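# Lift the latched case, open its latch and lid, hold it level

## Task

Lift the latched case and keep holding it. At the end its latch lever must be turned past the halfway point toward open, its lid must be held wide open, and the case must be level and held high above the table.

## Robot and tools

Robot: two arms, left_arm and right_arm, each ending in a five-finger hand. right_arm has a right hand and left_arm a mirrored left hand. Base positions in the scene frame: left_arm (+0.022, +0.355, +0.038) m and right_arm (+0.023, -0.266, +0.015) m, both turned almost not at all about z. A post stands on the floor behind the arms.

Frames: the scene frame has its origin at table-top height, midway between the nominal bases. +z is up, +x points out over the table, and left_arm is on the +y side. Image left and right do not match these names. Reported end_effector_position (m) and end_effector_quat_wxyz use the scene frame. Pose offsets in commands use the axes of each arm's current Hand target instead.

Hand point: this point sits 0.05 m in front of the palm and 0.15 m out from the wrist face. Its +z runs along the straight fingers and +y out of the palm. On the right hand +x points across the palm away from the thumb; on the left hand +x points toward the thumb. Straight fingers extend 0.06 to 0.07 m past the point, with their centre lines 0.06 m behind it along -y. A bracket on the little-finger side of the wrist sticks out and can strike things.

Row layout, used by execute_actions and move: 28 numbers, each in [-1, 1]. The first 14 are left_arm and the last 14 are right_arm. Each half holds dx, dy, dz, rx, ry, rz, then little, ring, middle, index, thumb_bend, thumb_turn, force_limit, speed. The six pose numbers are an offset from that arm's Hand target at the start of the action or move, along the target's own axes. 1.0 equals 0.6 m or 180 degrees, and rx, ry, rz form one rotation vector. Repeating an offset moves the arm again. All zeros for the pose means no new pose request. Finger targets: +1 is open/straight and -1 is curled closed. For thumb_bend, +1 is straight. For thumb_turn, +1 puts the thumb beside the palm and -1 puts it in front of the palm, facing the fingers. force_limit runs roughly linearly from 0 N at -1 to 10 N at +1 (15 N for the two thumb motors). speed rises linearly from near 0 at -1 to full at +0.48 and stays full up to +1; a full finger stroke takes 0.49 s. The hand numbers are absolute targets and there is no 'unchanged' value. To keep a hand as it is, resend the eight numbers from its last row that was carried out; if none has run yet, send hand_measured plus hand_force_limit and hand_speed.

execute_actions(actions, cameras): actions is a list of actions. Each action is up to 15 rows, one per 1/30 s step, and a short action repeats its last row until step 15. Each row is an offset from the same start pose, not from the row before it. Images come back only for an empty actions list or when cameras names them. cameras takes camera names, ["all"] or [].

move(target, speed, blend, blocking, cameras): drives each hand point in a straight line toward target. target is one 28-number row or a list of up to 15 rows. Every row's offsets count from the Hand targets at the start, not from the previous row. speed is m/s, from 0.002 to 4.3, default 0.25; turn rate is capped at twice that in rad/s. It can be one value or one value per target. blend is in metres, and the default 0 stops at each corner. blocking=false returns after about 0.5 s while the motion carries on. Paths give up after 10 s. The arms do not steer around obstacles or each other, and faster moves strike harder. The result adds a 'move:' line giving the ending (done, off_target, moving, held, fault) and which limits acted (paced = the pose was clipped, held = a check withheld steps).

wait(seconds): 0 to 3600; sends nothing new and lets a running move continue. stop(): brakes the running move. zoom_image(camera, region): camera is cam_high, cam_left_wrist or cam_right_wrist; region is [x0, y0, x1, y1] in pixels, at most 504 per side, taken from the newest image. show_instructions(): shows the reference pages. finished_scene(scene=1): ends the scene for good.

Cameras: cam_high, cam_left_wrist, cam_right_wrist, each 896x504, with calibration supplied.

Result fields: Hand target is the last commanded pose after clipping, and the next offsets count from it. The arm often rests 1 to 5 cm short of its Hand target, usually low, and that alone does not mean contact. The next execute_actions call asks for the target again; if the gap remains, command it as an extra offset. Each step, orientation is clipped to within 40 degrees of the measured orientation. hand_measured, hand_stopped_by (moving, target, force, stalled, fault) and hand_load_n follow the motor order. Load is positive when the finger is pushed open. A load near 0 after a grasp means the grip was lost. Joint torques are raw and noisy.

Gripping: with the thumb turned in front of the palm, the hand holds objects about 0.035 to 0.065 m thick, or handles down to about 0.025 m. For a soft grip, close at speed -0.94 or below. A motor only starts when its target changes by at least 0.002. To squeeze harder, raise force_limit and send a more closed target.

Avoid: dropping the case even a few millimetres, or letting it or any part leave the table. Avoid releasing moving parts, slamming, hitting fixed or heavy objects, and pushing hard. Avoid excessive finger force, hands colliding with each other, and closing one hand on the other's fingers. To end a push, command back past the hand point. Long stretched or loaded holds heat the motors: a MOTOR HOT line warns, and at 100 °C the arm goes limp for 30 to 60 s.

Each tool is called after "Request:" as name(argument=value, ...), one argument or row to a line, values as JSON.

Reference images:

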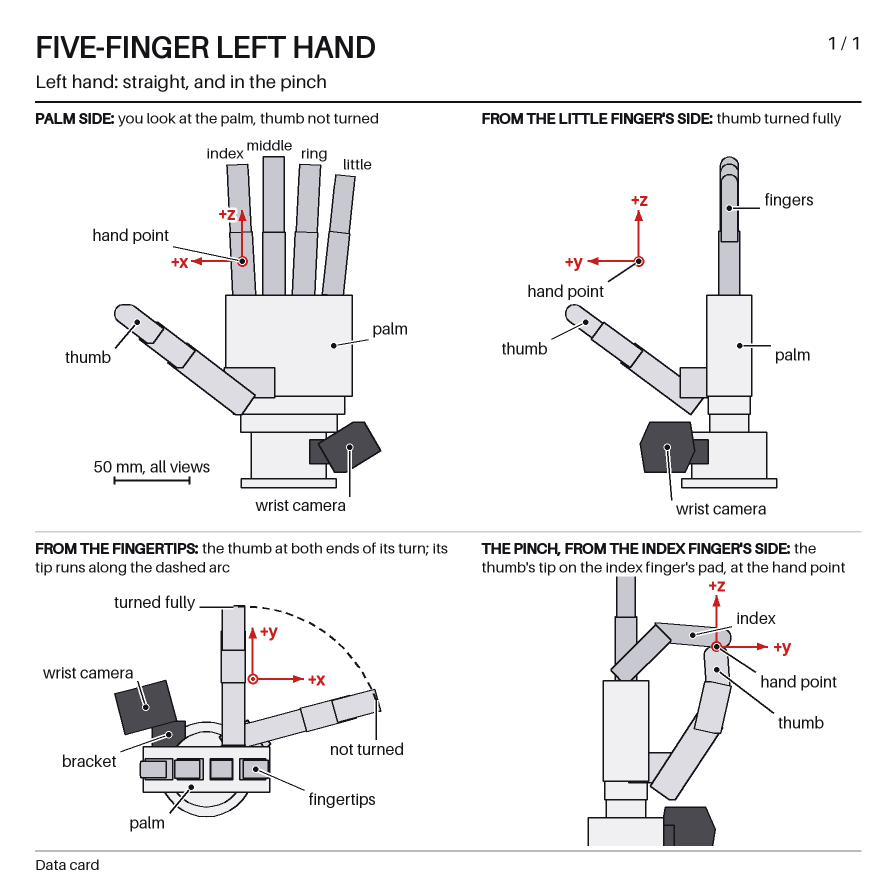

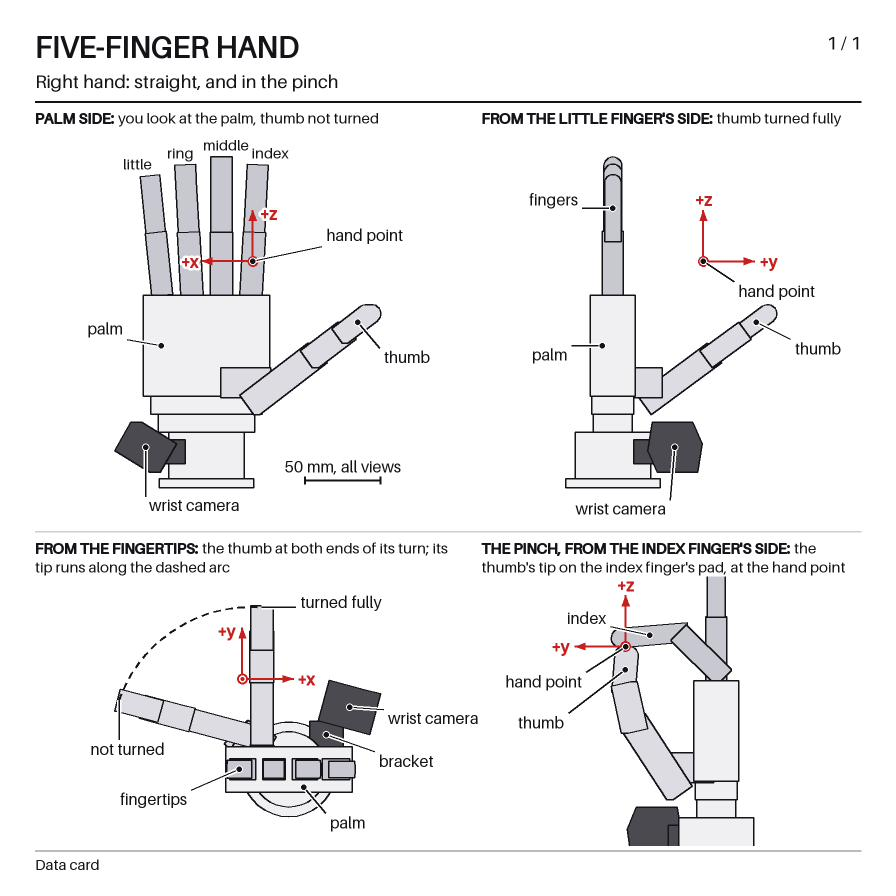

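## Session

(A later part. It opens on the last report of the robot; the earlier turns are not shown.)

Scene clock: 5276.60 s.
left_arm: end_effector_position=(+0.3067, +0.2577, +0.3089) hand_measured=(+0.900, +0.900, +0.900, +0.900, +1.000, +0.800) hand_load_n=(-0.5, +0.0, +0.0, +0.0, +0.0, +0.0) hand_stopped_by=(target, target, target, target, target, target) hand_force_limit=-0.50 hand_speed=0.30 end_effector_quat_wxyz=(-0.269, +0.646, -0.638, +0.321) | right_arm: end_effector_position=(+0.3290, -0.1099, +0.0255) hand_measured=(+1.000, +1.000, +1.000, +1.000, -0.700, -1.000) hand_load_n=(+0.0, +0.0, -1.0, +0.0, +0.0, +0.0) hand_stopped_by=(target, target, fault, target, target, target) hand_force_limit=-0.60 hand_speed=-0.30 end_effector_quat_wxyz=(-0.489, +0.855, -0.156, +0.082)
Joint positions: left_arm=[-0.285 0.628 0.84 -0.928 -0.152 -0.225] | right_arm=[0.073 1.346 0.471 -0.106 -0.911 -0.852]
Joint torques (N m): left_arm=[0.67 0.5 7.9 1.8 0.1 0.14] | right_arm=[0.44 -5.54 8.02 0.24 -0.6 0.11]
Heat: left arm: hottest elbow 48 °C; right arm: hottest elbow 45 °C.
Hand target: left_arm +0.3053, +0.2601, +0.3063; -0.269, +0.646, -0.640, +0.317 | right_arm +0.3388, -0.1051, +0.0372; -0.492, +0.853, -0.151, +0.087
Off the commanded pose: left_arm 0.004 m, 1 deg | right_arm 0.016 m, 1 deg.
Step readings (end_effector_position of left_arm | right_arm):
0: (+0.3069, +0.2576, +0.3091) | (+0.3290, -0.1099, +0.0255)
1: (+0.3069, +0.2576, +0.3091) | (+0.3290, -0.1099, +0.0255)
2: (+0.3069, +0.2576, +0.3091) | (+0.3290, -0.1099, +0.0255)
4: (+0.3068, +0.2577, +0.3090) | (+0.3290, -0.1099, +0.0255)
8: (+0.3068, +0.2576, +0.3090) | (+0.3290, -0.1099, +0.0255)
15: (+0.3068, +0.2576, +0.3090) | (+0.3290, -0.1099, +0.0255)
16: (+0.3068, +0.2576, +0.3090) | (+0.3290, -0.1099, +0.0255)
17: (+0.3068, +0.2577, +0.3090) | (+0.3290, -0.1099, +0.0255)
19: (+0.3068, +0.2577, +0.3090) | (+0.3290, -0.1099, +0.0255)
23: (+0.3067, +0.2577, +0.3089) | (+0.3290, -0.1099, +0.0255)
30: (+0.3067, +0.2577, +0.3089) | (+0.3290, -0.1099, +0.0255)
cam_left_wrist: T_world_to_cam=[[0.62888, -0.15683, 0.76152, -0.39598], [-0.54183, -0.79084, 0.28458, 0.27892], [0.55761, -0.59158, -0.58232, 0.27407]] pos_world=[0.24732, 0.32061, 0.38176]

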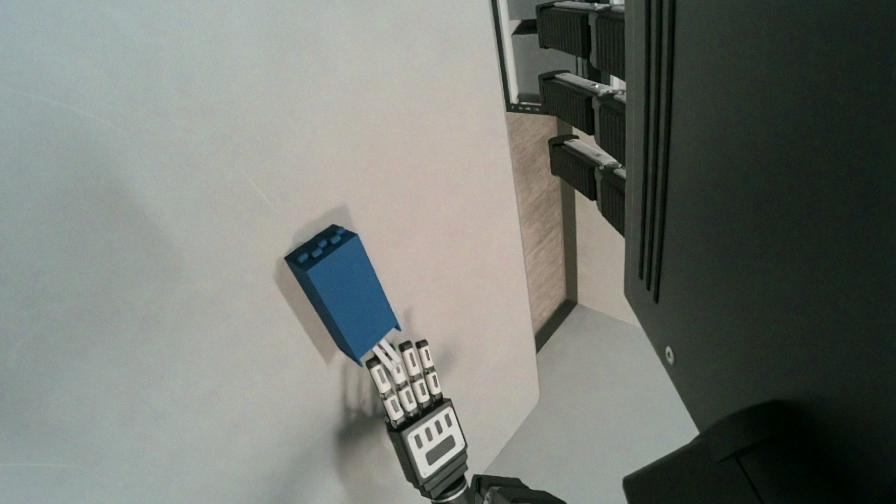

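Request:
move(
  target=[0,0,0,0,0,0,0.9,0.9,0.9,0.9,1,0.8,-0.5,0.3,0.0047,-0.0153,-0.0068,0,0,0,1,1,1,1,-0.7,-1,-0.6,-0.3],
  speed=0.03,
  cameras=["cam_left_wrist"],
)

Request:
zoom_image(
  camera="cam_left_wrist",
  region=[270, 210, 450, 400],
)

Scene clock: 5288.60 s.
left_arm: end_effector_position=(+0.3067, +0.2577, +0.3089) hand_measured=(+0.900, +0.900, +0.900, +0.900, +1.000, +0.800) hand_load_n=(+0.0, +0.0, +0.0, +0.0, +0.0, -0.5) hand_stopped_by=(target, target, target, target, target, target) hand_force_limit=-0.50 hand_speed=0.30 end_effector_quat_wxyz=(-0.269, +0.646, -0.638, +0.321) | right_arm: end_effector_position=(+0.3281, -0.1100, +0.0326) hand_measured=(+1.000, +1.000, +1.000, +1.000, -0.700, -1.000) hand_load_n=(+0.0, +0.0, -0.5, +0.0, +0.5, +0.5) hand_stopped_by=(target, target, fault, target, target, target) hand_force_limit=-0.60 hand_speed=-0.30 end_effector_quat_wxyz=(-0.488, +0.855, -0.158, +0.078)
Joint positions: left_arm=[-0.285 0.628 0.84 -0.928 -0.152 -0.225] | right_arm=[0.073 1.323 0.482 -0.148 -0.911 -0.852]
Joint torques (N m): left_arm=[0.38 0.38 7.95 1.84 0.1 0.13] | right_arm=[0.56 -5.19 8.85 0.21 -0.62 0.1]
Heat: left arm: hottest elbow 48 °C; right arm: hottest elbow 45 °C.
Hand target: left_arm +0.3053, +0.2601, +0.3063; -0.269, +0.646, -0.640, +0.317 | right_arm +0.3419, -0.1051, +0.0472; -0.493, +0.853, -0.151, +0.087
Off the commanded pose: left_arm 0.004 m, 1 deg | right_arm 0.021 m, 1 deg.
move: off_target (right_arm)
cam_left_wrist: T_world_to_cam=[[0.62888, -0.15683, 0.76152, -0.39598], [-0.54183, -0.79084, 0.28458, 0.27892], [0.55761, -0.59158, -0.58232, 0.27407]] pos_world=[0.24732, 0.32061, 0.38176]

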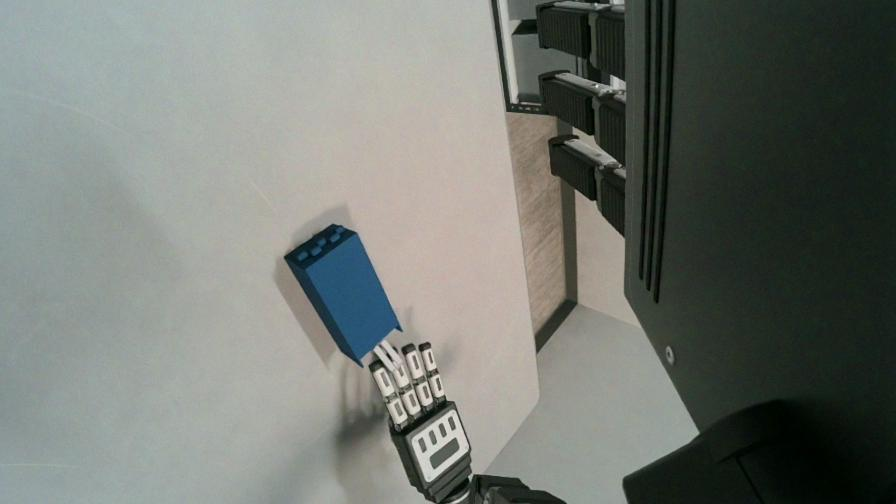

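Scaled by 2.653 from the camera's image (finer frame: 1280x720).

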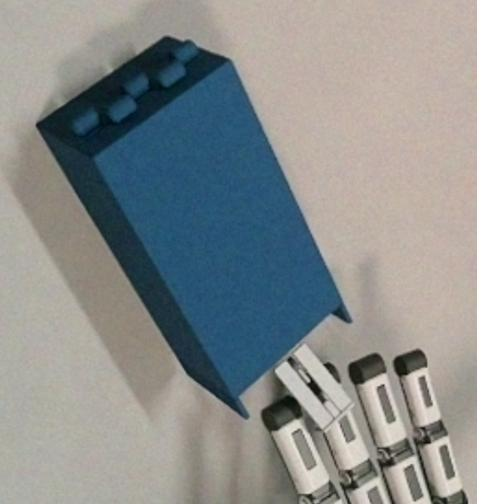

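Request:
wait(
  seconds=0,
  cameras=["cam_high"],
)

Request:
zoom_image(
  camera="cam_high",
  region=[415, 205, 485, 255],
)

Scene clock: 5294.83 s.
left_arm: end_effector_position=(+0.3067, +0.2577, +0.3089) hand_measured=(+0.900, +0.900, +0.900, +0.900, +1.000, +0.800) hand_load_n=(+0.0, +0.0, +0.0, +0.0, -0.5, +0.0) hand_stopped_by=(target, target, target, target, target, target) hand_force_limit=-0.50 hand_speed=0.30 end_effector_quat_wxyz=(-0.269, +0.646, -0.638, +0.321) | right_arm: end_effector_position=(+0.3281, -0.1100, +0.0326) hand_measured=(+1.000, +1.000, +1.000, +1.000, -0.700, -1.000) hand_load_n=(+0.0, +0.0, -0.5, +0.0, +0.0, +0.0) hand_stopped_by=(target, target, fault, target, target, target) hand_force_limit=-0.60 hand_speed=-0.30 end_effector_quat_wxyz=(-0.488, +0.855, -0.158, +0.078)
Joint positions: left_arm=[-0.285 0.628 0.84 -0.928 -0.152 -0.225] | right_arm=[0.073 1.323 0.482 -0.148 -0.911 -0.852]
Joint torques (N m): left_arm=[0.44 0.38 7.9 1.77 0.1 0.15] | right_arm=[0.5 -5.19 8.88 0.24 -0.64 0.1]
Heat: left arm: hottest elbow 48 °C; right arm: hottest elbow 45 °C.
Hand target: left_arm +0.3053, +0.2601, +0.3063; -0.269, +0.646, -0.640, +0.317 | right_arm +0.3419, -0.1051, +0.0472; -0.493, +0.853, -0.151, +0.087
Off the commanded pose: left_arm 0.004 m, 1 deg | right_arm 0.021 m, 1 deg.

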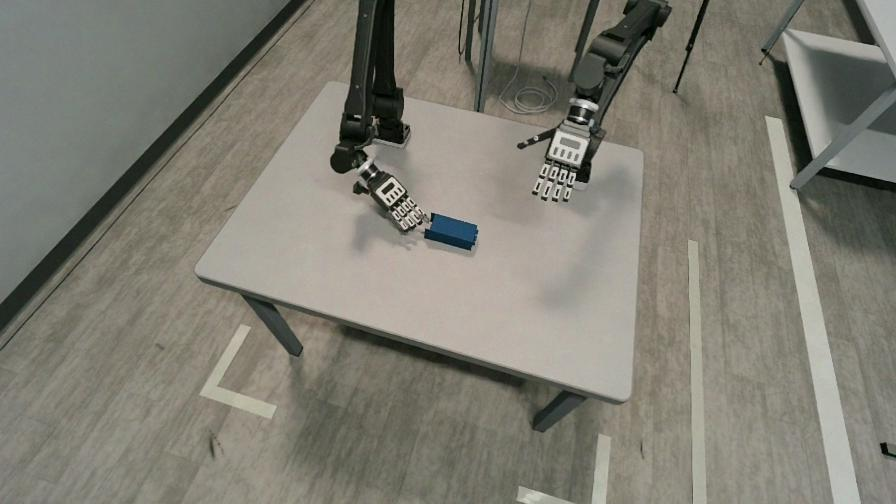

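Scaled by 7.200 from the camera's image (finer frame: 1280x720).

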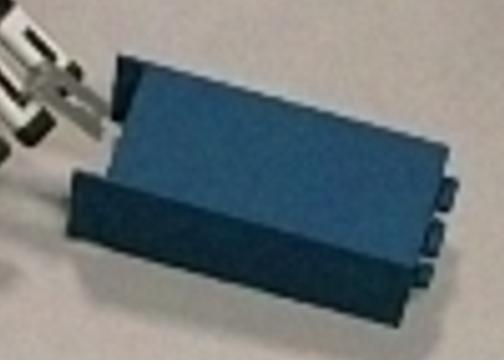

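Request:
move(
  target=[0,0,0,0,0,0,0.9,0.9,0.9,0.9,1,0.8,-0.5,0.3,-0.0047,0.0514,0.0277,0,0,0,1,1,1,1,-0.7,-1,-0.6,-0.3],
  speed=0.02,
  cameras=["cam_left_wrist"],
)

Request:
zoom_image(
  camera="cam_left_wrist",
  region=[270, 210, 450, 400],
)

Scene clock: 5347.10 s.
left_arm: end_effector_position=(+0.3067, +0.2577, +0.3089) hand_measured=(+0.900, +0.900, +0.900, +0.900, +1.000, +0.800) hand_load_n=(+0.0, +0.0, +0.0, +0.0, +0.0, +0.0) hand_stopped_by=(target, target, target, target, target, target) hand_force_limit=-0.50 hand_speed=0.30 end_effector_quat_wxyz=(-0.269, +0.646, -0.638, +0.321) | right_arm: end_effector_position=(+0.3384, -0.1093, +0.0132) hand_measured=(+1.000, +1.000, +1.000, +1.000, -0.700, -1.000) hand_load_n=(+0.0, +0.0, +0.0, +0.0, +0.0, +0.0) hand_stopped_by=(target, target, fault, target, target, target) hand_force_limit=-0.60 hand_speed=-0.30 end_effector_quat_wxyz=(-0.490, +0.854, -0.153, +0.088)
Joint positions: left_arm=[-0.285 0.628 0.84 -0.928 -0.152 -0.225] | right_arm=[0.073 1.407 0.474 -0.033 -0.911 -0.852]
Joint torques (N m): left_arm=[0.5 0.15 7.9 1.7 0.1 0.13] | right_arm=[0.62 -4.31 5.52 1.28 -0.58 0.12]
Heat: left arm: hottest elbow 47 °C; right arm: hottest elbow 45 °C.
Hand target: left_arm +0.3053, +0.2601, +0.3063; -0.269, +0.646, -0.640, +0.317 | right_arm +0.3387, -0.1051, +0.0121; -0.492, +0.853, -0.151, +0.087
Off the commanded pose: left_arm 0.004 m, 1 deg | right_arm 0.004 m, 0 deg.
move: done
cam_left_wrist: T_world_to_cam=[[0.62888, -0.15683, 0.76152, -0.39598], [-0.54183, -0.79084, 0.28458, 0.27892], [0.55761, -0.59158, -0.58232, 0.27407]] pos_world=[0.24732, 0.32061, 0.38176]

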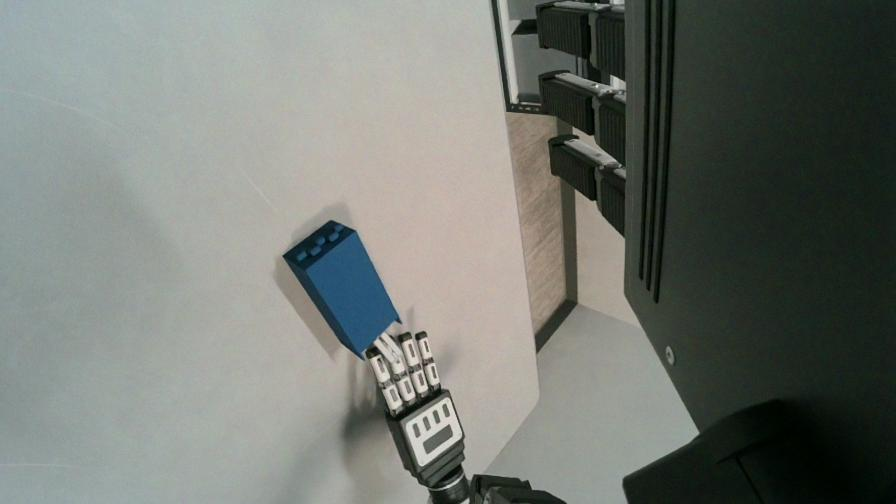

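Scaled by 2.653 from the camera's image (finer frame: 1280x720).

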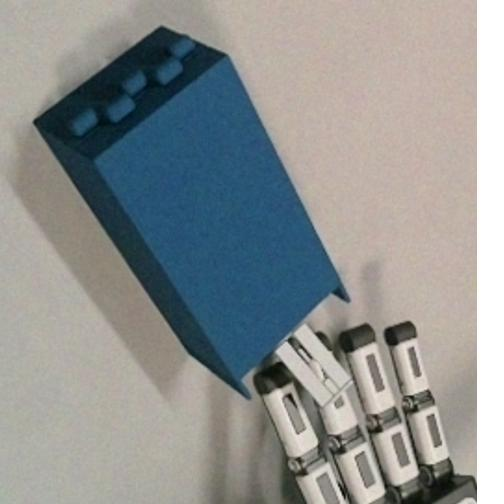

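Request:
move(
  target=[
    [0,0,0,0,0,0,0.9,0.9,0.9,0.9,1,0.8,-0.5,0.3,0,0.0144,0.0083,0,0,0,1,1,1,1,-0.7,-1,-0.6,-0.3],
    [0,0,0,0,0,0,0.9,0.9,0.9,0.9,1,0.8,-0.5,0.3,0.0257,0.0497,-0.0527,0,0,0,1,1,1,1,-0.7,-1,-0.6,-0.3],
  ],
  speed=0.03,
  cameras=["cam_left_wrist", "cam_high"],
)

Request:
zoom_image(
  camera="cam_left_wrist",
  region=[270, 210, 450, 400],
)

Request:
zoom_image(
  camera="cam_high",
  region=[405, 200, 495, 260],
)

Scene clock: 5356.70 s.
left_arm: end_effector_position=(+0.3067, +0.2577, +0.3089) hand_measured=(+0.900, +0.900, +0.900, +0.900, +1.000, +0.800) hand_load_n=(+0.0, +0.0, +0.0, -0.5, +0.0, +0.0) hand_stopped_by=(target, target, target, target, target, target) hand_force_limit=-0.50 hand_speed=0.30 end_effector_quat_wxyz=(-0.269, +0.646, -0.638, +0.321) | right_arm: end_effector_position=(+0.3256, -0.1459, -0.0017) hand_measured=(+1.000, +1.000, +1.000, +1.000, -0.700, -1.000) hand_load_n=(+0.0, +0.0, +0.0, +0.0, +0.0, +0.0) hand_stopped_by=(target, target, fault, target, target, target) hand_force_limit=-0.60 hand_speed=-0.30 end_effector_quat_wxyz=(-0.492, +0.853, -0.155, +0.079)
Joint positions: left_arm=[-0.285 0.628 0.84 -0.928 -0.152 -0.225] | right_arm=[-0.056 1.444 0.473 -0.17 -0.985 -1.048]
Joint torques (N m): left_arm=[0.21 0.32 7.91 1.74 0.1 0.13] | right_arm=[-1.38 -4.37 7.43 -0.02 -0.76 -0.12]
Heat: left arm: hottest elbow 47 °C; right arm: hottest elbow 44 °C.
Hand target: left_arm +0.3053, +0.2601, +0.3063; -0.269, +0.646, -0.640, +0.317 | right_arm +0.3387, -0.1501, +0.0020; -0.492, +0.853, -0.151, +0.087
Off the commanded pose: left_arm 0.004 m, 1 deg | right_arm 0.014 m, 1 deg.
move: off_target (right_arm)
cam_left_wrist: T_world_to_cam=[[0.62888, -0.15683, 0.76152, -0.39598], [-0.54183, -0.79084, 0.28458, 0.27892], [0.55761, -0.59158, -0.58232, 0.27407]] pos_world=[0.24732, 0.32061, 0.38176]
Images, in order (width x height): cam_high 896x504, cam_left_wrist 896x504.

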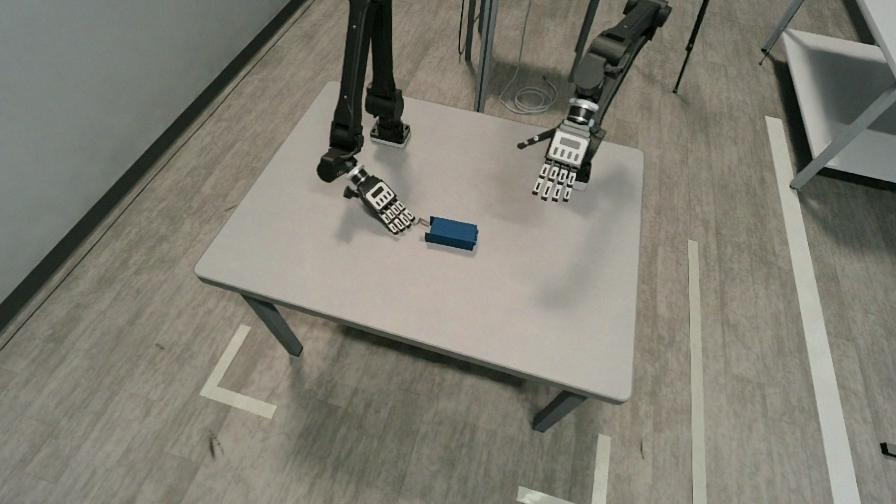

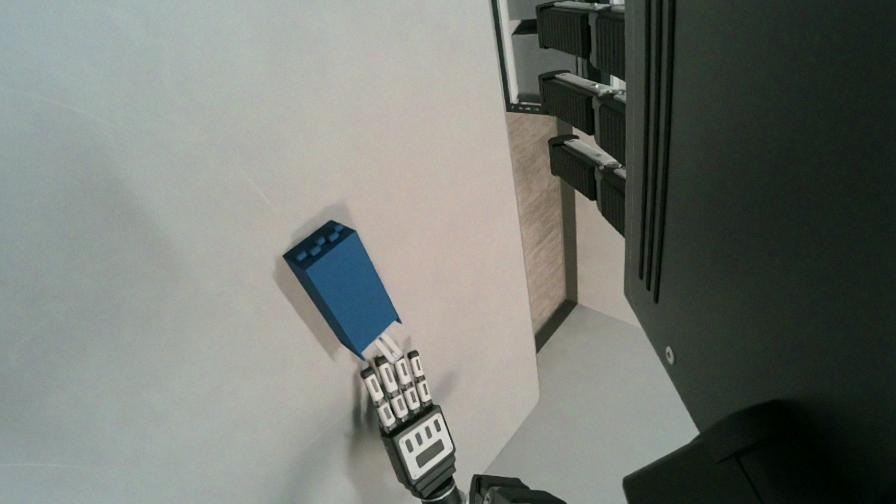

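Scaled by 2.653 from the camera's image (finer frame: 1280x720).

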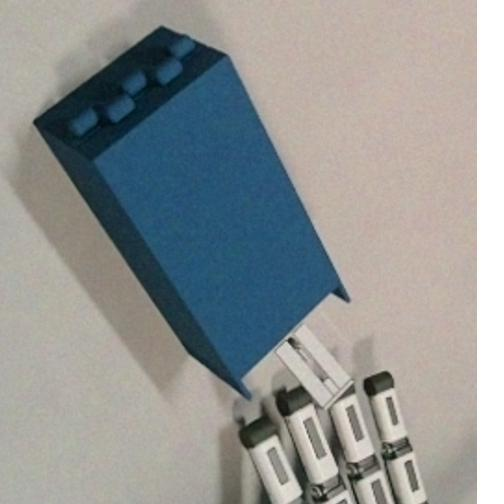

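Scaled by 5.600 from the camera's image (finer frame: 1280x720).

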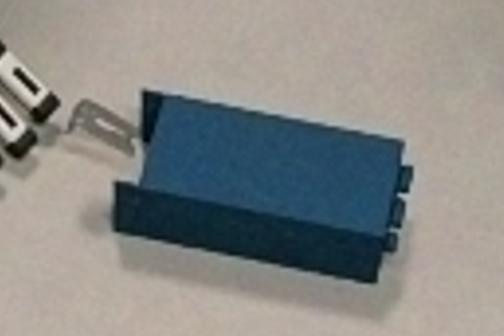

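Request:
wait(
  seconds=0.2,
  cameras=["all"],
)

Request:
zoom_image(
  camera="cam_high",
  region=[405, 200, 495, 260],
)

Scene clock: 5399.93 s.
left_arm: end_effector_position=(+0.3067, +0.2577, +0.3089) hand_measured=(+0.900, +0.900, +0.900, +0.900, +1.000, +0.800) hand_load_n=(+0.0, +0.0, +0.0, +0.0, +0.0, -0.5) hand_stopped_by=(target, target, target, target, target, target) hand_force_limit=-0.50 hand_speed=0.30 end_effector_quat_wxyz=(-0.269, +0.646, -0.638, +0.321) | right_arm: end_effector_position=(+0.3256, -0.1459, -0.0017) hand_measured=(+1.000, +1.000, +1.000, +1.000, -0.700, -1.000) hand_load_n=(+0.0, +0.0, +0.0, +0.0, +0.0, +0.0) hand_stopped_by=(target, target, fault, target, target, target) hand_force_limit=-0.60 hand_speed=-0.30 end_effector_quat_wxyz=(-0.492, +0.853, -0.154, +0.079)
Joint positions: left_arm=[-0.285 0.628 0.84 -0.928 -0.152 -0.225] | right_arm=[-0.056 1.444 0.473 -0.17 -0.985 -1.048]
Joint torques (N m): left_arm=[0.79 0.5 7.98 1.73 0.1 0.13] | right_arm=[-1.32 -4.19 7.38 0.03 -0.77 -0.13]
Heat: left arm: hottest elbow 47 °C; right arm: hottest elbow 44 °C.
Hand target: left_arm +0.3053, +0.2601, +0.3063; -0.269, +0.646, -0.640, +0.317 | right_arm +0.3387, -0.1501, +0.0020; -0.492, +0.853, -0.151, +0.087
Off the commanded pose: left_arm 0.004 m, 1 deg | right_arm 0.014 m, 1 deg.
wait: 0.20 s; at rest from the start
cam_left_wrist: T_world_to_cam=[[0.62888, -0.15683, 0.76152, -0.39598], [-0.54183, -0.79084, 0.28458, 0.27892], [0.55761, -0.59158, -0.58232, 0.27407]] pos_world=[0.24732, 0.32061, 0.38176]
cam_right_wrist: T_world_to_cam=[[0.09146, -0.53759, -0.83823, -0.10771], [-0.95379, -0.28924, 0.08142, 0.2609], [-0.28622, 0.79205, -0.5392, 0.32252]] pos_world=[0.35101, -0.23789, 0.06238]

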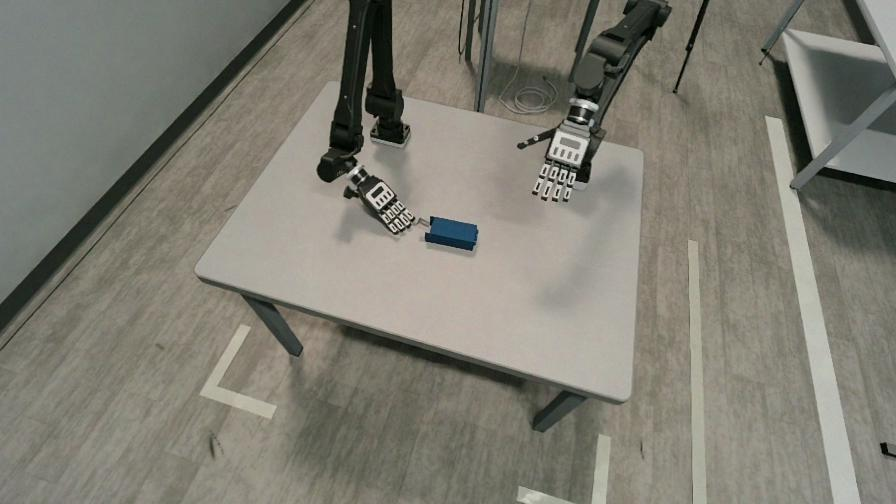

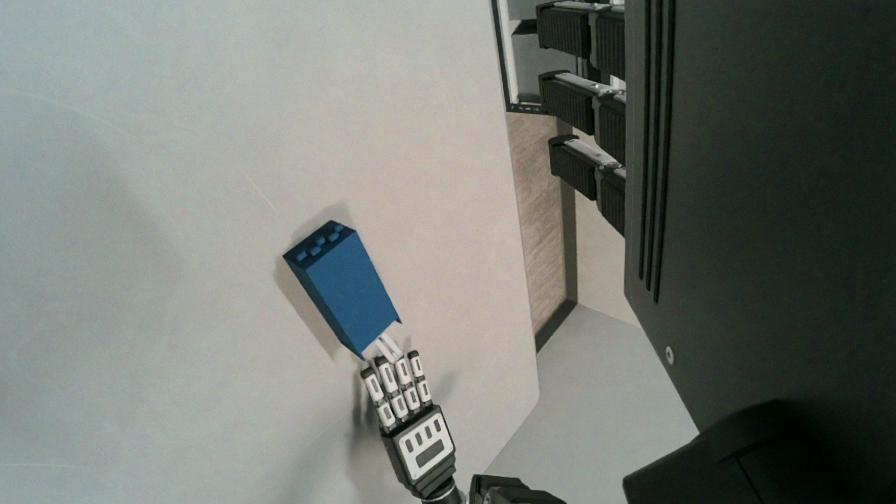

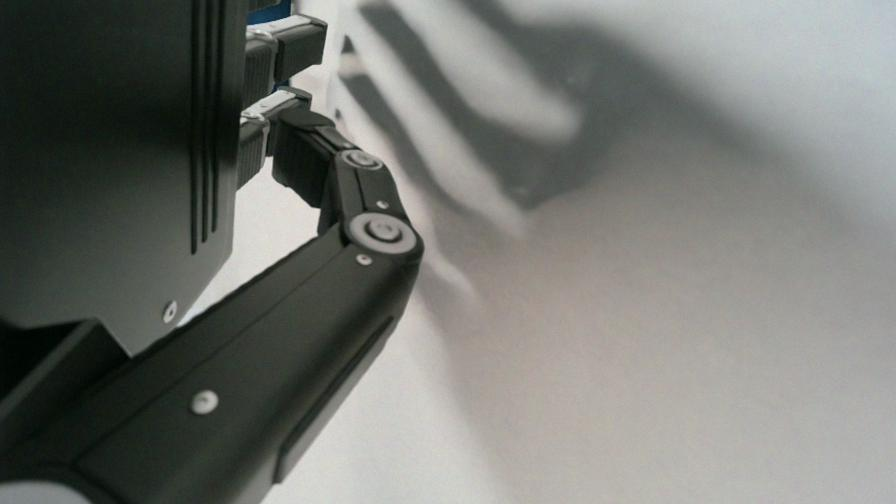

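Scaled by 5.600 from the camera's image (finer frame: 1280x720).

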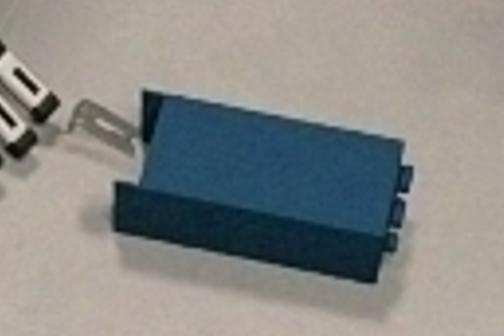

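Request:
move(
  target=[0.4103,0.0505,0.2535,0.0015,-0.0168,-0.0145,0.5,0.5,0.5,0.5,0.98,-1,-0.5,0.3,0,0,0,0,0,0,1,1,1,1,-0.7,-1,-0.6,-0.3],
  speed=0.12,
)

Scene clock: 5419.07 s.
left_arm: end_effector_position=(+0.3805, +0.0245, +0.1751) hand_measured=(+0.500, +0.500, +0.500, +0.500, +0.980, -1.000) hand_load_n=(+0.0, +0.0, +0.0, +0.0, +0.0, +0.0) hand_stopped_by=(target, target, target, target, target, target) hand_force_limit=-0.50 hand_speed=0.30 end_effector_quat_wxyz=(-0.284, +0.665, -0.633, +0.278) | right_arm: end_effector_position=(+0.3257, -0.1459, -0.0017) hand_measured=(+1.000, +1.000, +1.000, +1.000, -0.700, -1.000) hand_load_n=(+0.0, +0.0, +0.0, +0.0, +0.5, +0.0) hand_stopped_by=(target, target, fault, target, target, target) hand_force_limit=-0.60 hand_speed=-0.30 end_effector_quat_wxyz=(-0.492, +0.853, -0.154, +0.079)
Joint positions: left_arm=[-0.869 1.337 0.962 -0.612 -0.61 -0.727] | right_arm=[-0.056 1.444 0.473 -0.17 -0.985 -1.049]
Joint torques (N m): left_arm=[-0.38 -7.36 11.28 2 -0.51 -0.05] | right_arm=[-1.14 -4.25 7.38 -0.02 -0.77 -0.12]
Heat: left arm: hottest elbow 48 °C; right arm: hottest elbow 44 °C.
Hand target: left_arm +0.3948, +0.0046, +0.1999; -0.280, +0.668, -0.617, +0.307 | right_arm +0.3387, -0.1501, +0.0020; -0.492, +0.853, -0.151, +0.087
Off the commanded pose: left_arm 0.035 m, 4 deg | right_arm 0.014 m, 1 deg.
move: off_target (left_arm)

Request:
move(
  target=[-0.0140,0.1793,0.1578,0,0,0,0.5,0.5,0.5,0.5,0.98,-1,-0.5,0.3,0,0,0,0,0,0,1,1,1,1,-0.7,-1,-0.6,-0.3],
  speed=0.06,
  cameras=["cam_high","cam_left_wrist"],
)

Request:
zoom_image(
  camera="cam_high",
  region=[405, 200, 495, 260],
)

Scene clock: 5425.43 s.
left_arm: end_effector_position=(+0.3961, +0.0062, +0.0587) hand_measured=(+0.500, +0.500, +0.500, +0.500, +0.980, -1.000) hand_load_n=(+0.0, +0.0, +0.0, +0.0, +0.0, +0.0) hand_stopped_by=(target, target, target, target, target, target) hand_force_limit=-0.50 hand_speed=0.30 end_effector_quat_wxyz=(-0.281, +0.666, -0.621, +0.303) | right_arm: end_effector_position=(+0.3257, -0.1459, -0.0017) hand_measured=(+1.000, +1.000, +1.000, +1.000, -0.700, -1.000) hand_load_n=(+0.0, +0.0, +0.0, +0.0, +0.0, +0.0) hand_stopped_by=(target, target, fault, target, target, target) hand_force_limit=-0.60 hand_speed=-0.30 end_effector_quat_wxyz=(-0.492, +0.853, -0.154, +0.079)
Joint positions: left_arm=[-0.869 1.56 0.815 -0.186 -0.61 -0.728] | right_arm=[-0.056 1.444 0.473 -0.17 -0.985 -1.049]
Joint torques (N m): left_arm=[-0.15 -8.35 5.45 2.21 -0.5 -0.04] | right_arm=[-1.26 -4.25 7.41 0.02 -0.77 -0.13]
Heat: left arm: hottest elbow 48 °C; right arm: hottest elbow 44 °C.
Hand target: left_arm +0.3958, +0.0038, +0.0563; -0.280, +0.668, -0.618, +0.307 | right_arm +0.3387, -0.1501, +0.0020; -0.492, +0.853, -0.151, +0.087
Off the commanded pose: left_arm 0.003 m, 1 deg | right_arm 0.014 m, 1 deg.
move: done
cam_left_wrist: T_world_to_cam=[[0.64654, -0.12894, 0.75191, -0.30757], [-0.48645, -0.82893, 0.27613, 0.1785], [0.58767, -0.54429, -0.59866, -0.08147]] pos_world=[0.33356, 0.06397, 0.1332]

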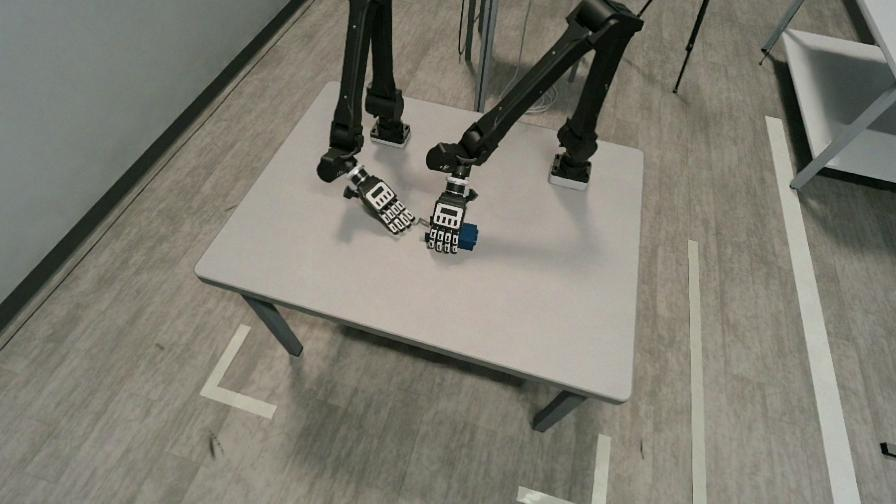

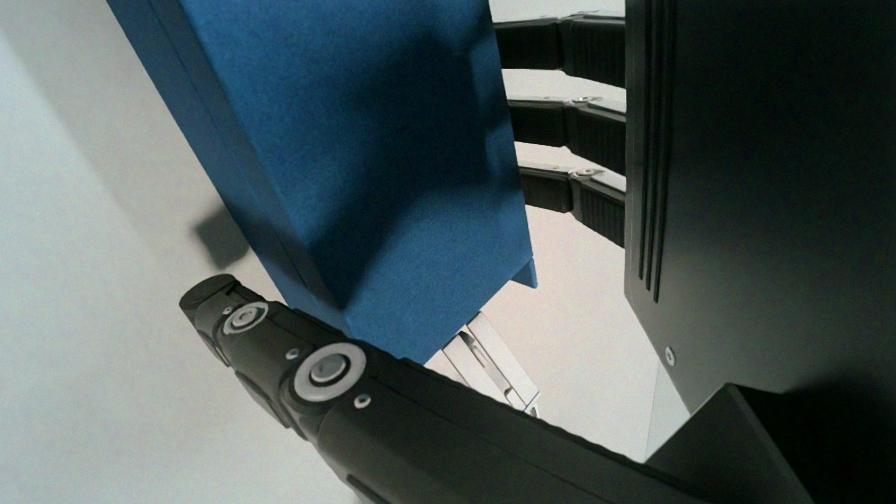

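Scaled by 5.600 from the camera's image (finer frame: 1280x720).

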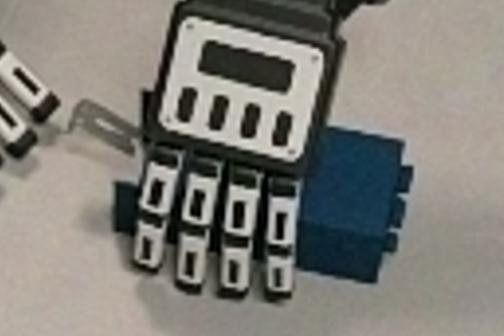

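Request:
move(
  target=[-0.0415,-0.0020,-0.0017,0,0,0,0.5,0.5,0.5,0.5,0.98,-1,-0.5,0.3,0,0,0,0,0,0,1,1,1,1,-0.7,-1,-0.6,-0.3],
  speed=0.04,
  cameras=["cam_high","cam_left_wrist"],
)

Request:
zoom_image(
  camera="cam_high",
  region=[405, 200, 495, 260],
)

Scene clock: 5436.40 s.
left_arm: end_effector_position=(+0.3928, +0.0241, +0.0530) hand_measured=(+0.500, +0.500, +0.500, +0.500, +0.980, -1.000) hand_load_n=(+0.0, +0.0, +0.0, +0.0, +0.0, +0.0) hand_stopped_by=(target, target, target, target, target, target) hand_force_limit=-0.50 hand_speed=0.30 end_effector_quat_wxyz=(-0.277, +0.669, -0.618, +0.304) | right_arm: end_effector_position=(+0.3257, -0.1459, -0.0017) hand_measured=(+1.000, +1.000, +1.000, +1.000, -0.700, -1.000) hand_load_n=(+0.0, +0.0, +0.0, +0.0, +0.0, +0.0) hand_stopped_by=(target, target, fault, target, target, target) hand_force_limit=-0.60 hand_speed=-0.30 end_effector_quat_wxyz=(-0.492, +0.853, -0.154, +0.079)
Joint positions: left_arm=[-0.843 1.535 0.762 -0.146 -0.588 -0.714] | right_arm=[-0.056 1.444 0.473 -0.17 -0.985 -1.049]
Joint torques (N m): left_arm=[1.03 -9.41 5.01 2.02 -0.39 0.2] | right_arm=[-1.26 -4.19 7.36 -0.01 -0.78 -0.14]
Heat: left arm: hottest elbow 48 °C; right arm: hottest elbow 44 °C.
Hand target: left_arm +0.3948, +0.0287, +0.0563; -0.280, +0.668, -0.617, +0.307 | right_arm +0.3387, -0.1501, +0.0020; -0.492, +0.853, -0.151, +0.087
Off the commanded pose: left_arm 0.006 m, 1 deg | right_arm 0.014 m, 1 deg.
move: done
cam_left_wrist: T_world_to_cam=[[0.65049, -0.11834, 0.75024, -0.3006], [-0.48155, -0.82813, 0.2869, 0.19073], [0.58735, -0.5479, -0.59567, -0.07319]] pos_world=[0.33037, 0.08228, 0.12721]

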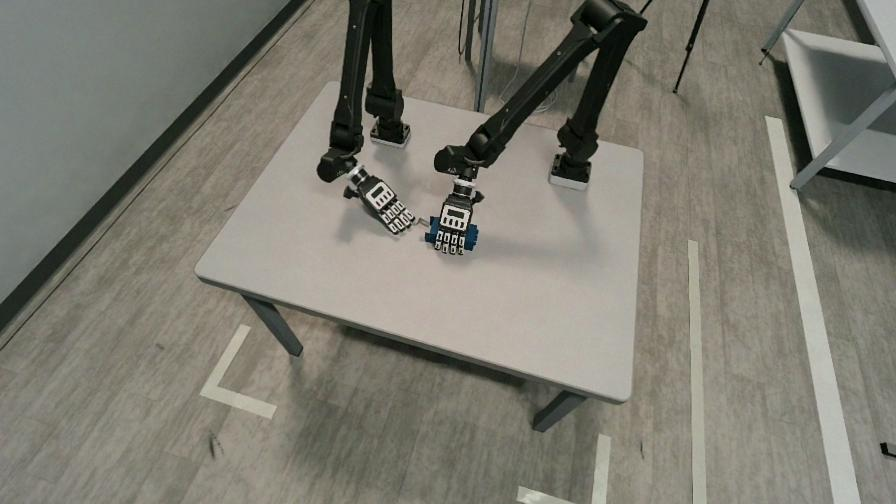

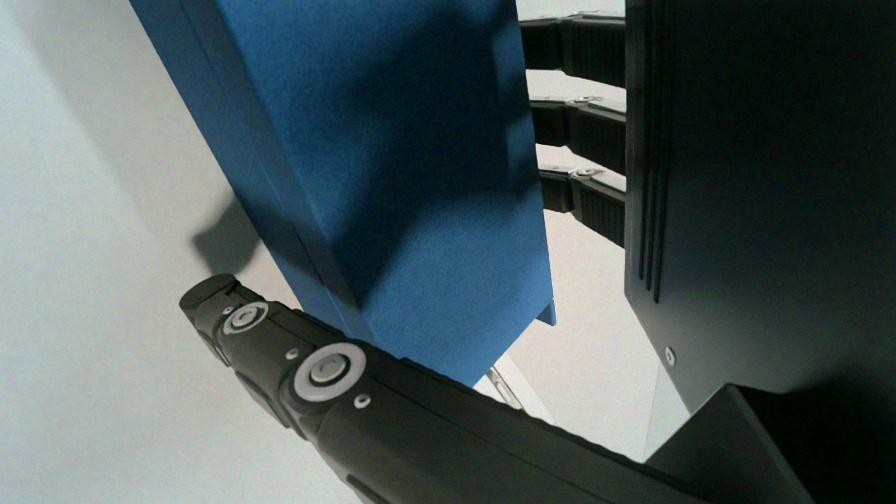

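Scaled by 5.600 from the camera's image (finer frame: 1280x720).

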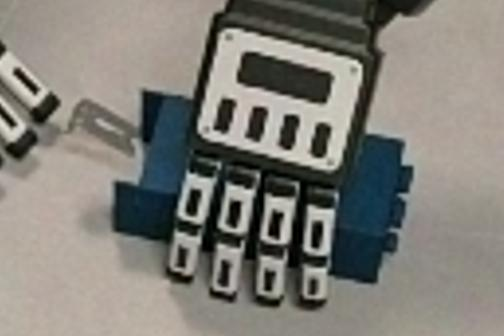

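Request:
move(
  target=[0.0007,-0.0090,-0.0042,0,0,0,0.5,0.5,0.5,0.5,0.98,-1,-0.5,0.3,0,0,0,0,0,0,1,1,1,1,-0.7,-1,-0.6,-0.3],
  speed=0.04,
)

Scene clock: 5444.50 s.
left_arm: end_effector_position=(+0.3944, +0.0256, +0.0545) hand_measured=(+0.500, +0.500, +0.500, +0.500, +0.980, -1.000) hand_load_n=(+0.0, +0.0, +0.0, +0.0, +0.0, +0.0) hand_stopped_by=(target, target, target, target, target, target) hand_force_limit=-0.50 hand_speed=0.30 end_effector_quat_wxyz=(-0.279, +0.669, -0.618, +0.305) | right_arm: end_effector_position=(+0.3257, -0.1459, -0.0017) hand_measured=(+1.000, +1.000, +1.000, +1.000, -0.700, -1.000) hand_load_n=(+0.0, +0.0, +0.0, +0.0, +0.0, +0.0) hand_stopped_by=(target, target, fault, target, target, target) hand_force_limit=-0.60 hand_speed=-0.30 end_effector_quat_wxyz=(-0.492, +0.853, -0.154, +0.079)
Joint positions: left_arm=[-0.839 1.531 0.762 -0.146 -0.588 -0.709] | right_arm=[-0.056 1.444 0.473 -0.17 -0.985 -1.049]
Joint torques (N m): left_arm=[0.56 -10.11 5.63 1.39 -0.29 0.14] | right_arm=[-1.26 -4.31 7.39 -0.01 -0.77 -0.12]
Heat: left arm: hottest elbow 47 °C; right arm: hottest elbow 43 °C.
Hand target: left_arm +0.3964, +0.0287, +0.0621; -0.280, +0.668, -0.617, +0.307 | right_arm +0.3387, -0.1501, +0.0020; -0.492, +0.853, -0.151, +0.087
Off the commanded pose: left_arm 0.008 m, 0 deg | right_arm 0.014 m, 1 deg.
move: done

Request:
move(
  target=[0.0005,-0.0060,-0.0040,0,0,0,0.5,0.5,0.5,0.5,0.98,-1,-0.5,0.3,0,0,0,0,0,0,1,1,1,1,-0.7,-1,-0.6,-0.3],
  speed=0.04,
)

Request:
move(
  target=[0,0,0,0,0,0,-0.1,-0.1,-0.1,-0.1,0.6,-1,-0.6,-0.85,0,0,0,0,0,0,1,1,1,1,-0.7,-1,-0.6,-0.3],
  speed=0.04,
)

Scene clock: 5449.13 s.
left_arm: end_effector_position=(+0.3930, +0.0274, +0.0571) hand_measured=(+0.500, +0.500, +0.500, +0.500, +0.980, -1.000) hand_load_n=(+0.0, +0.0, +0.0, +0.0, +0.0, +0.0) hand_stopped_by=(target, target, target, target, target, target) hand_force_limit=-0.50 hand_speed=0.30 end_effector_quat_wxyz=(-0.279, +0.669, -0.619, +0.303) | right_arm: end_effector_position=(+0.3257, -0.1459, -0.0017) hand_measured=(+1.000, +1.000, +1.000, +1.000, -0.700, -1.000) hand_load_n=(+0.0, -0.5, +0.0, +0.0, +0.0, +0.0) hand_stopped_by=(target, target, fault, target, target, target) hand_force_limit=-0.60 hand_speed=-0.30 end_effector_quat_wxyz=(-0.492, +0.853, -0.154, +0.079)
Joint positions: left_arm=[-0.839 1.521 0.762 -0.16 -0.588 -0.708] | right_arm=[-0.056 1.444 0.473 -0.17 -0.985 -1.049]
Joint torques (N m): left_arm=[0.73 -9.99 6.06 1.25 -0.26 0.17] | right_arm=[-1.44 -4.19 7.41 -0.01 -0.76 -0.13]
Heat: left arm: hottest elbow 47 °C; right arm: hottest elbow 43 °C.
Hand target: left_arm +0.3969, +0.0287, +0.0664; -0.280, +0.668, -0.617, +0.307 | right_arm +0.3387, -0.1501, +0.0020; -0.492, +0.853, -0.151, +0.087
Off the commanded pose: left_arm 0.010 m, 1 deg | right_arm 0.014 m, 1 deg.
move: done

Scene clock: 5450.33 s.
left_arm: end_effector_position=(+0.3933, +0.0279, +0.0570) hand_measured=(+0.114, +0.168, +0.196, +0.182, +0.820, -1.000) hand_load_n=(+3.5, +1.0, +1.5, +5.0, +6.0, +2.0) hand_stopped_by=(force, force, force, force, force, target) hand_force_limit=-0.60 hand_speed=-0.85 end_effector_quat_wxyz=(-0.279, +0.669, -0.619, +0.302) | right_arm: end_effector_position=(+0.3257, -0.1459, -0.0017) hand_measured=(+1.000, +1.000, +1.000, +1.000, -0.700, -1.000) hand_load_n=(+0.0, +0.0, +0.0, +0.0, +0.0, +0.0) hand_stopped_by=(target, target, fault, target, target, target) hand_force_limit=-0.60 hand_speed=-0.30 end_effector_quat_wxyz=(-0.492, +0.853, -0.154, +0.079)
Joint positions: left_arm=[-0.837 1.521 0.762 -0.16 -0.588 -0.706] | right_arm=[-0.056 1.444 0.473 -0.17 -0.985 -1.049]
Joint torques (N m): left_arm=[0.73 -9.76 6.06 1.29 -0.28 0.14] | right_arm=[-1.2 -4.25 7.39 -0.05 -0.77 -0.13]
Heat: left arm: hottest elbow 47 °C; right arm: hottest elbow 43 °C.
Hand target: left_arm +0.3969, +0.0288, +0.0664; -0.280, +0.668, -0.617, +0.307 | right_arm +0.3387, -0.1501, +0.0020; -0.492, +0.853, -0.151, +0.087
Off the commanded pose: left_arm 0.010 m, 1 deg | right_arm 0.014 m, 1 deg.
move: done

Request:
move(
  target=[0,0,0,0,0,0,-0.5,-0.5,-0.5,-0.5,0.5,-1,-0.1,-0.85,0,0,0,0,0,0,1,1,1,1,-0.7,-1,-0.6,-0.3],
  speed=0.04,
)

Request:
move(
  target=[0,0,0,0,0,0,-0.7,-0.7,-0.7,-0.7,0.4,-1,0.7,-0.88,0,0,0,0,0,0,1,1,1,1,-0.7,-1,-0.6,-0.3],
  speed=0.04,
  cameras=["cam_high","cam_left_wrist"],
)

Request:
zoom_image(
  camera="cam_high",
  region=[405, 200, 495, 260],
)

Scene clock: 5456.00 s.
left_arm: end_effector_position=(+0.3933, +0.0279, +0.0570) hand_measured=(+0.088, +0.144, +0.184, +0.182, +0.818, -1.000) hand_load_n=(+5.0, +5.0, +3.0, +2.5, +9.5, +7.0) hand_stopped_by=(force, force, force, force, force, target) hand_force_limit=-0.10 hand_speed=-0.85 end_effector_quat_wxyz=(-0.279, +0.669, -0.620, +0.302) | right_arm: end_effector_position=(+0.3257, -0.1459, -0.0017) hand_measured=(+1.000, +1.000, +1.000, +1.000, -0.700, -1.000) hand_load_n=(+0.0, +0.0, +0.0, +0.0, +0.0, +0.5) hand_stopped_by=(target, target, fault, target, target, target) hand_force_limit=-0.60 hand_speed=-0.30 end_effector_quat_wxyz=(-0.492, +0.853, -0.154, +0.079)
Joint positions: left_arm=[-0.837 1.521 0.762 -0.16 -0.588 -0.706] | right_arm=[-0.056 1.444 0.473 -0.17 -0.985 -1.049]
Joint torques (N m): left_arm=[0.67 -9.58 6.13 1.37 -0.27 0.15] | right_arm=[-1.26 -4.31 7.35 0.01 -0.77 -0.13]
Heat: left arm: hottest elbow 46 °C; right arm: hottest elbow 43 °C.
Hand target: left_arm +0.3969, +0.0288, +0.0663; -0.280, +0.668, -0.618, +0.307 | right_arm +0.3387, -0.1501, +0.0020; -0.492, +0.853, -0.151, +0.087
Off the commanded pose: left_arm 0.010 m, 1 deg | right_arm 0.014 m, 1 deg.
move: done

Scene clock: 5456.50 s.
left_arm: end_effector_position=(+0.3929, +0.0282, +0.0567) hand_measured=(+0.036, +0.102, +0.144, +0.142, +0.820, -1.000) hand_load_n=(+9.5, +8.0, +9.0, +9.5, +20.5, +11.0) hand_stopped_by=(force, force, force, force, force, target) hand_force_limit=0.70 hand_speed=-0.88 end_effector_quat_wxyz=(-0.279, +0.668, -0.620, +0.301) | right_arm: end_effector_position=(+0.3257, -0.1459, -0.0017) hand_measured=(+1.000, +1.000, +1.000, +1.000, -0.700, -1.000) hand_load_n=(+0.0, +0.0, +0.0, +0.0, +0.0, +0.0) hand_stopped_by=(target, target, fault, target, target, target) hand_force_limit=-0.60 hand_speed=-0.30 end_effector_quat_wxyz=(-0.492, +0.853, -0.154, +0.079)
Joint positions: left_arm=[-0.837 1.521 0.762 -0.162 -0.588 -0.704] | right_arm=[-0.056 1.444 0.473 -0.17 -0.985 -1.049]
Joint torques (N m): left_arm=[0.73 -9.41 6.01 1.37 -0.27 0.13] | right_arm=[-1.26 -4.25 7.38 -0.01 -0.76 -0.12]
Heat: left arm: hottest elbow 46 °C; right arm: hottest elbow 43 °C.
Hand target: left_arm +0.3969, +0.0287, +0.0664; -0.280, +0.668, -0.617, +0.307 | right_arm +0.3387, -0.1501, +0.0020; -0.492, +0.853, -0.151, +0.087
Off the commanded pose: left_arm 0.010 m, 1 deg | right_arm 0.014 m, 1 deg.
move: done
cam_left_wrist: T_world_to_cam=[[0.65204, -0.12557, 0.74771, -0.30328], [-0.48178, -0.83011, 0.28074, 0.1937], [0.58543, -0.54328, -0.60176, -0.06781]] pos_world=[0.33077, 0.08588, 0.13158]

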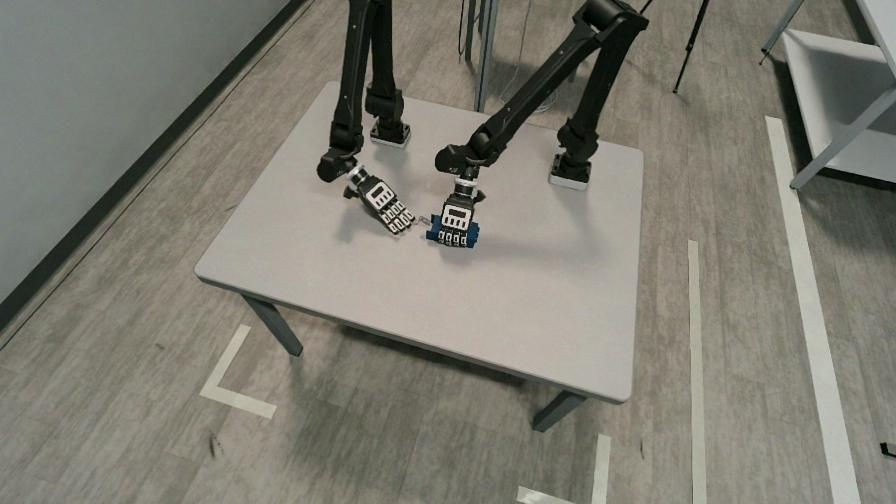

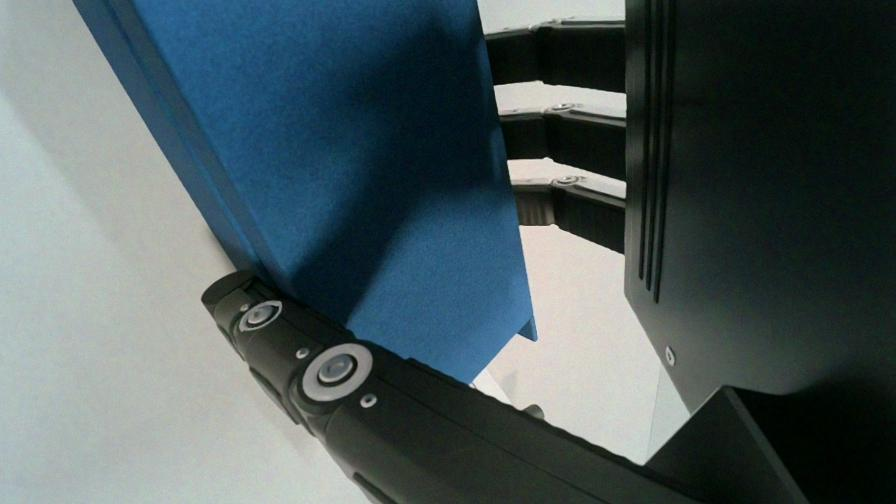

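Scaled by 5.600 from the camera's image (finer frame: 1280x720).

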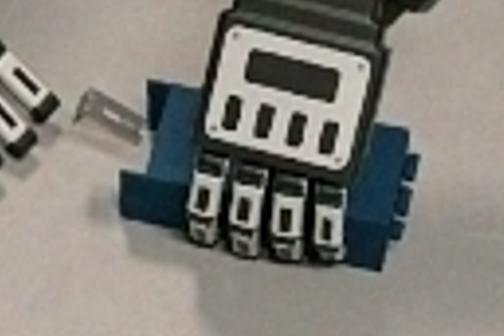

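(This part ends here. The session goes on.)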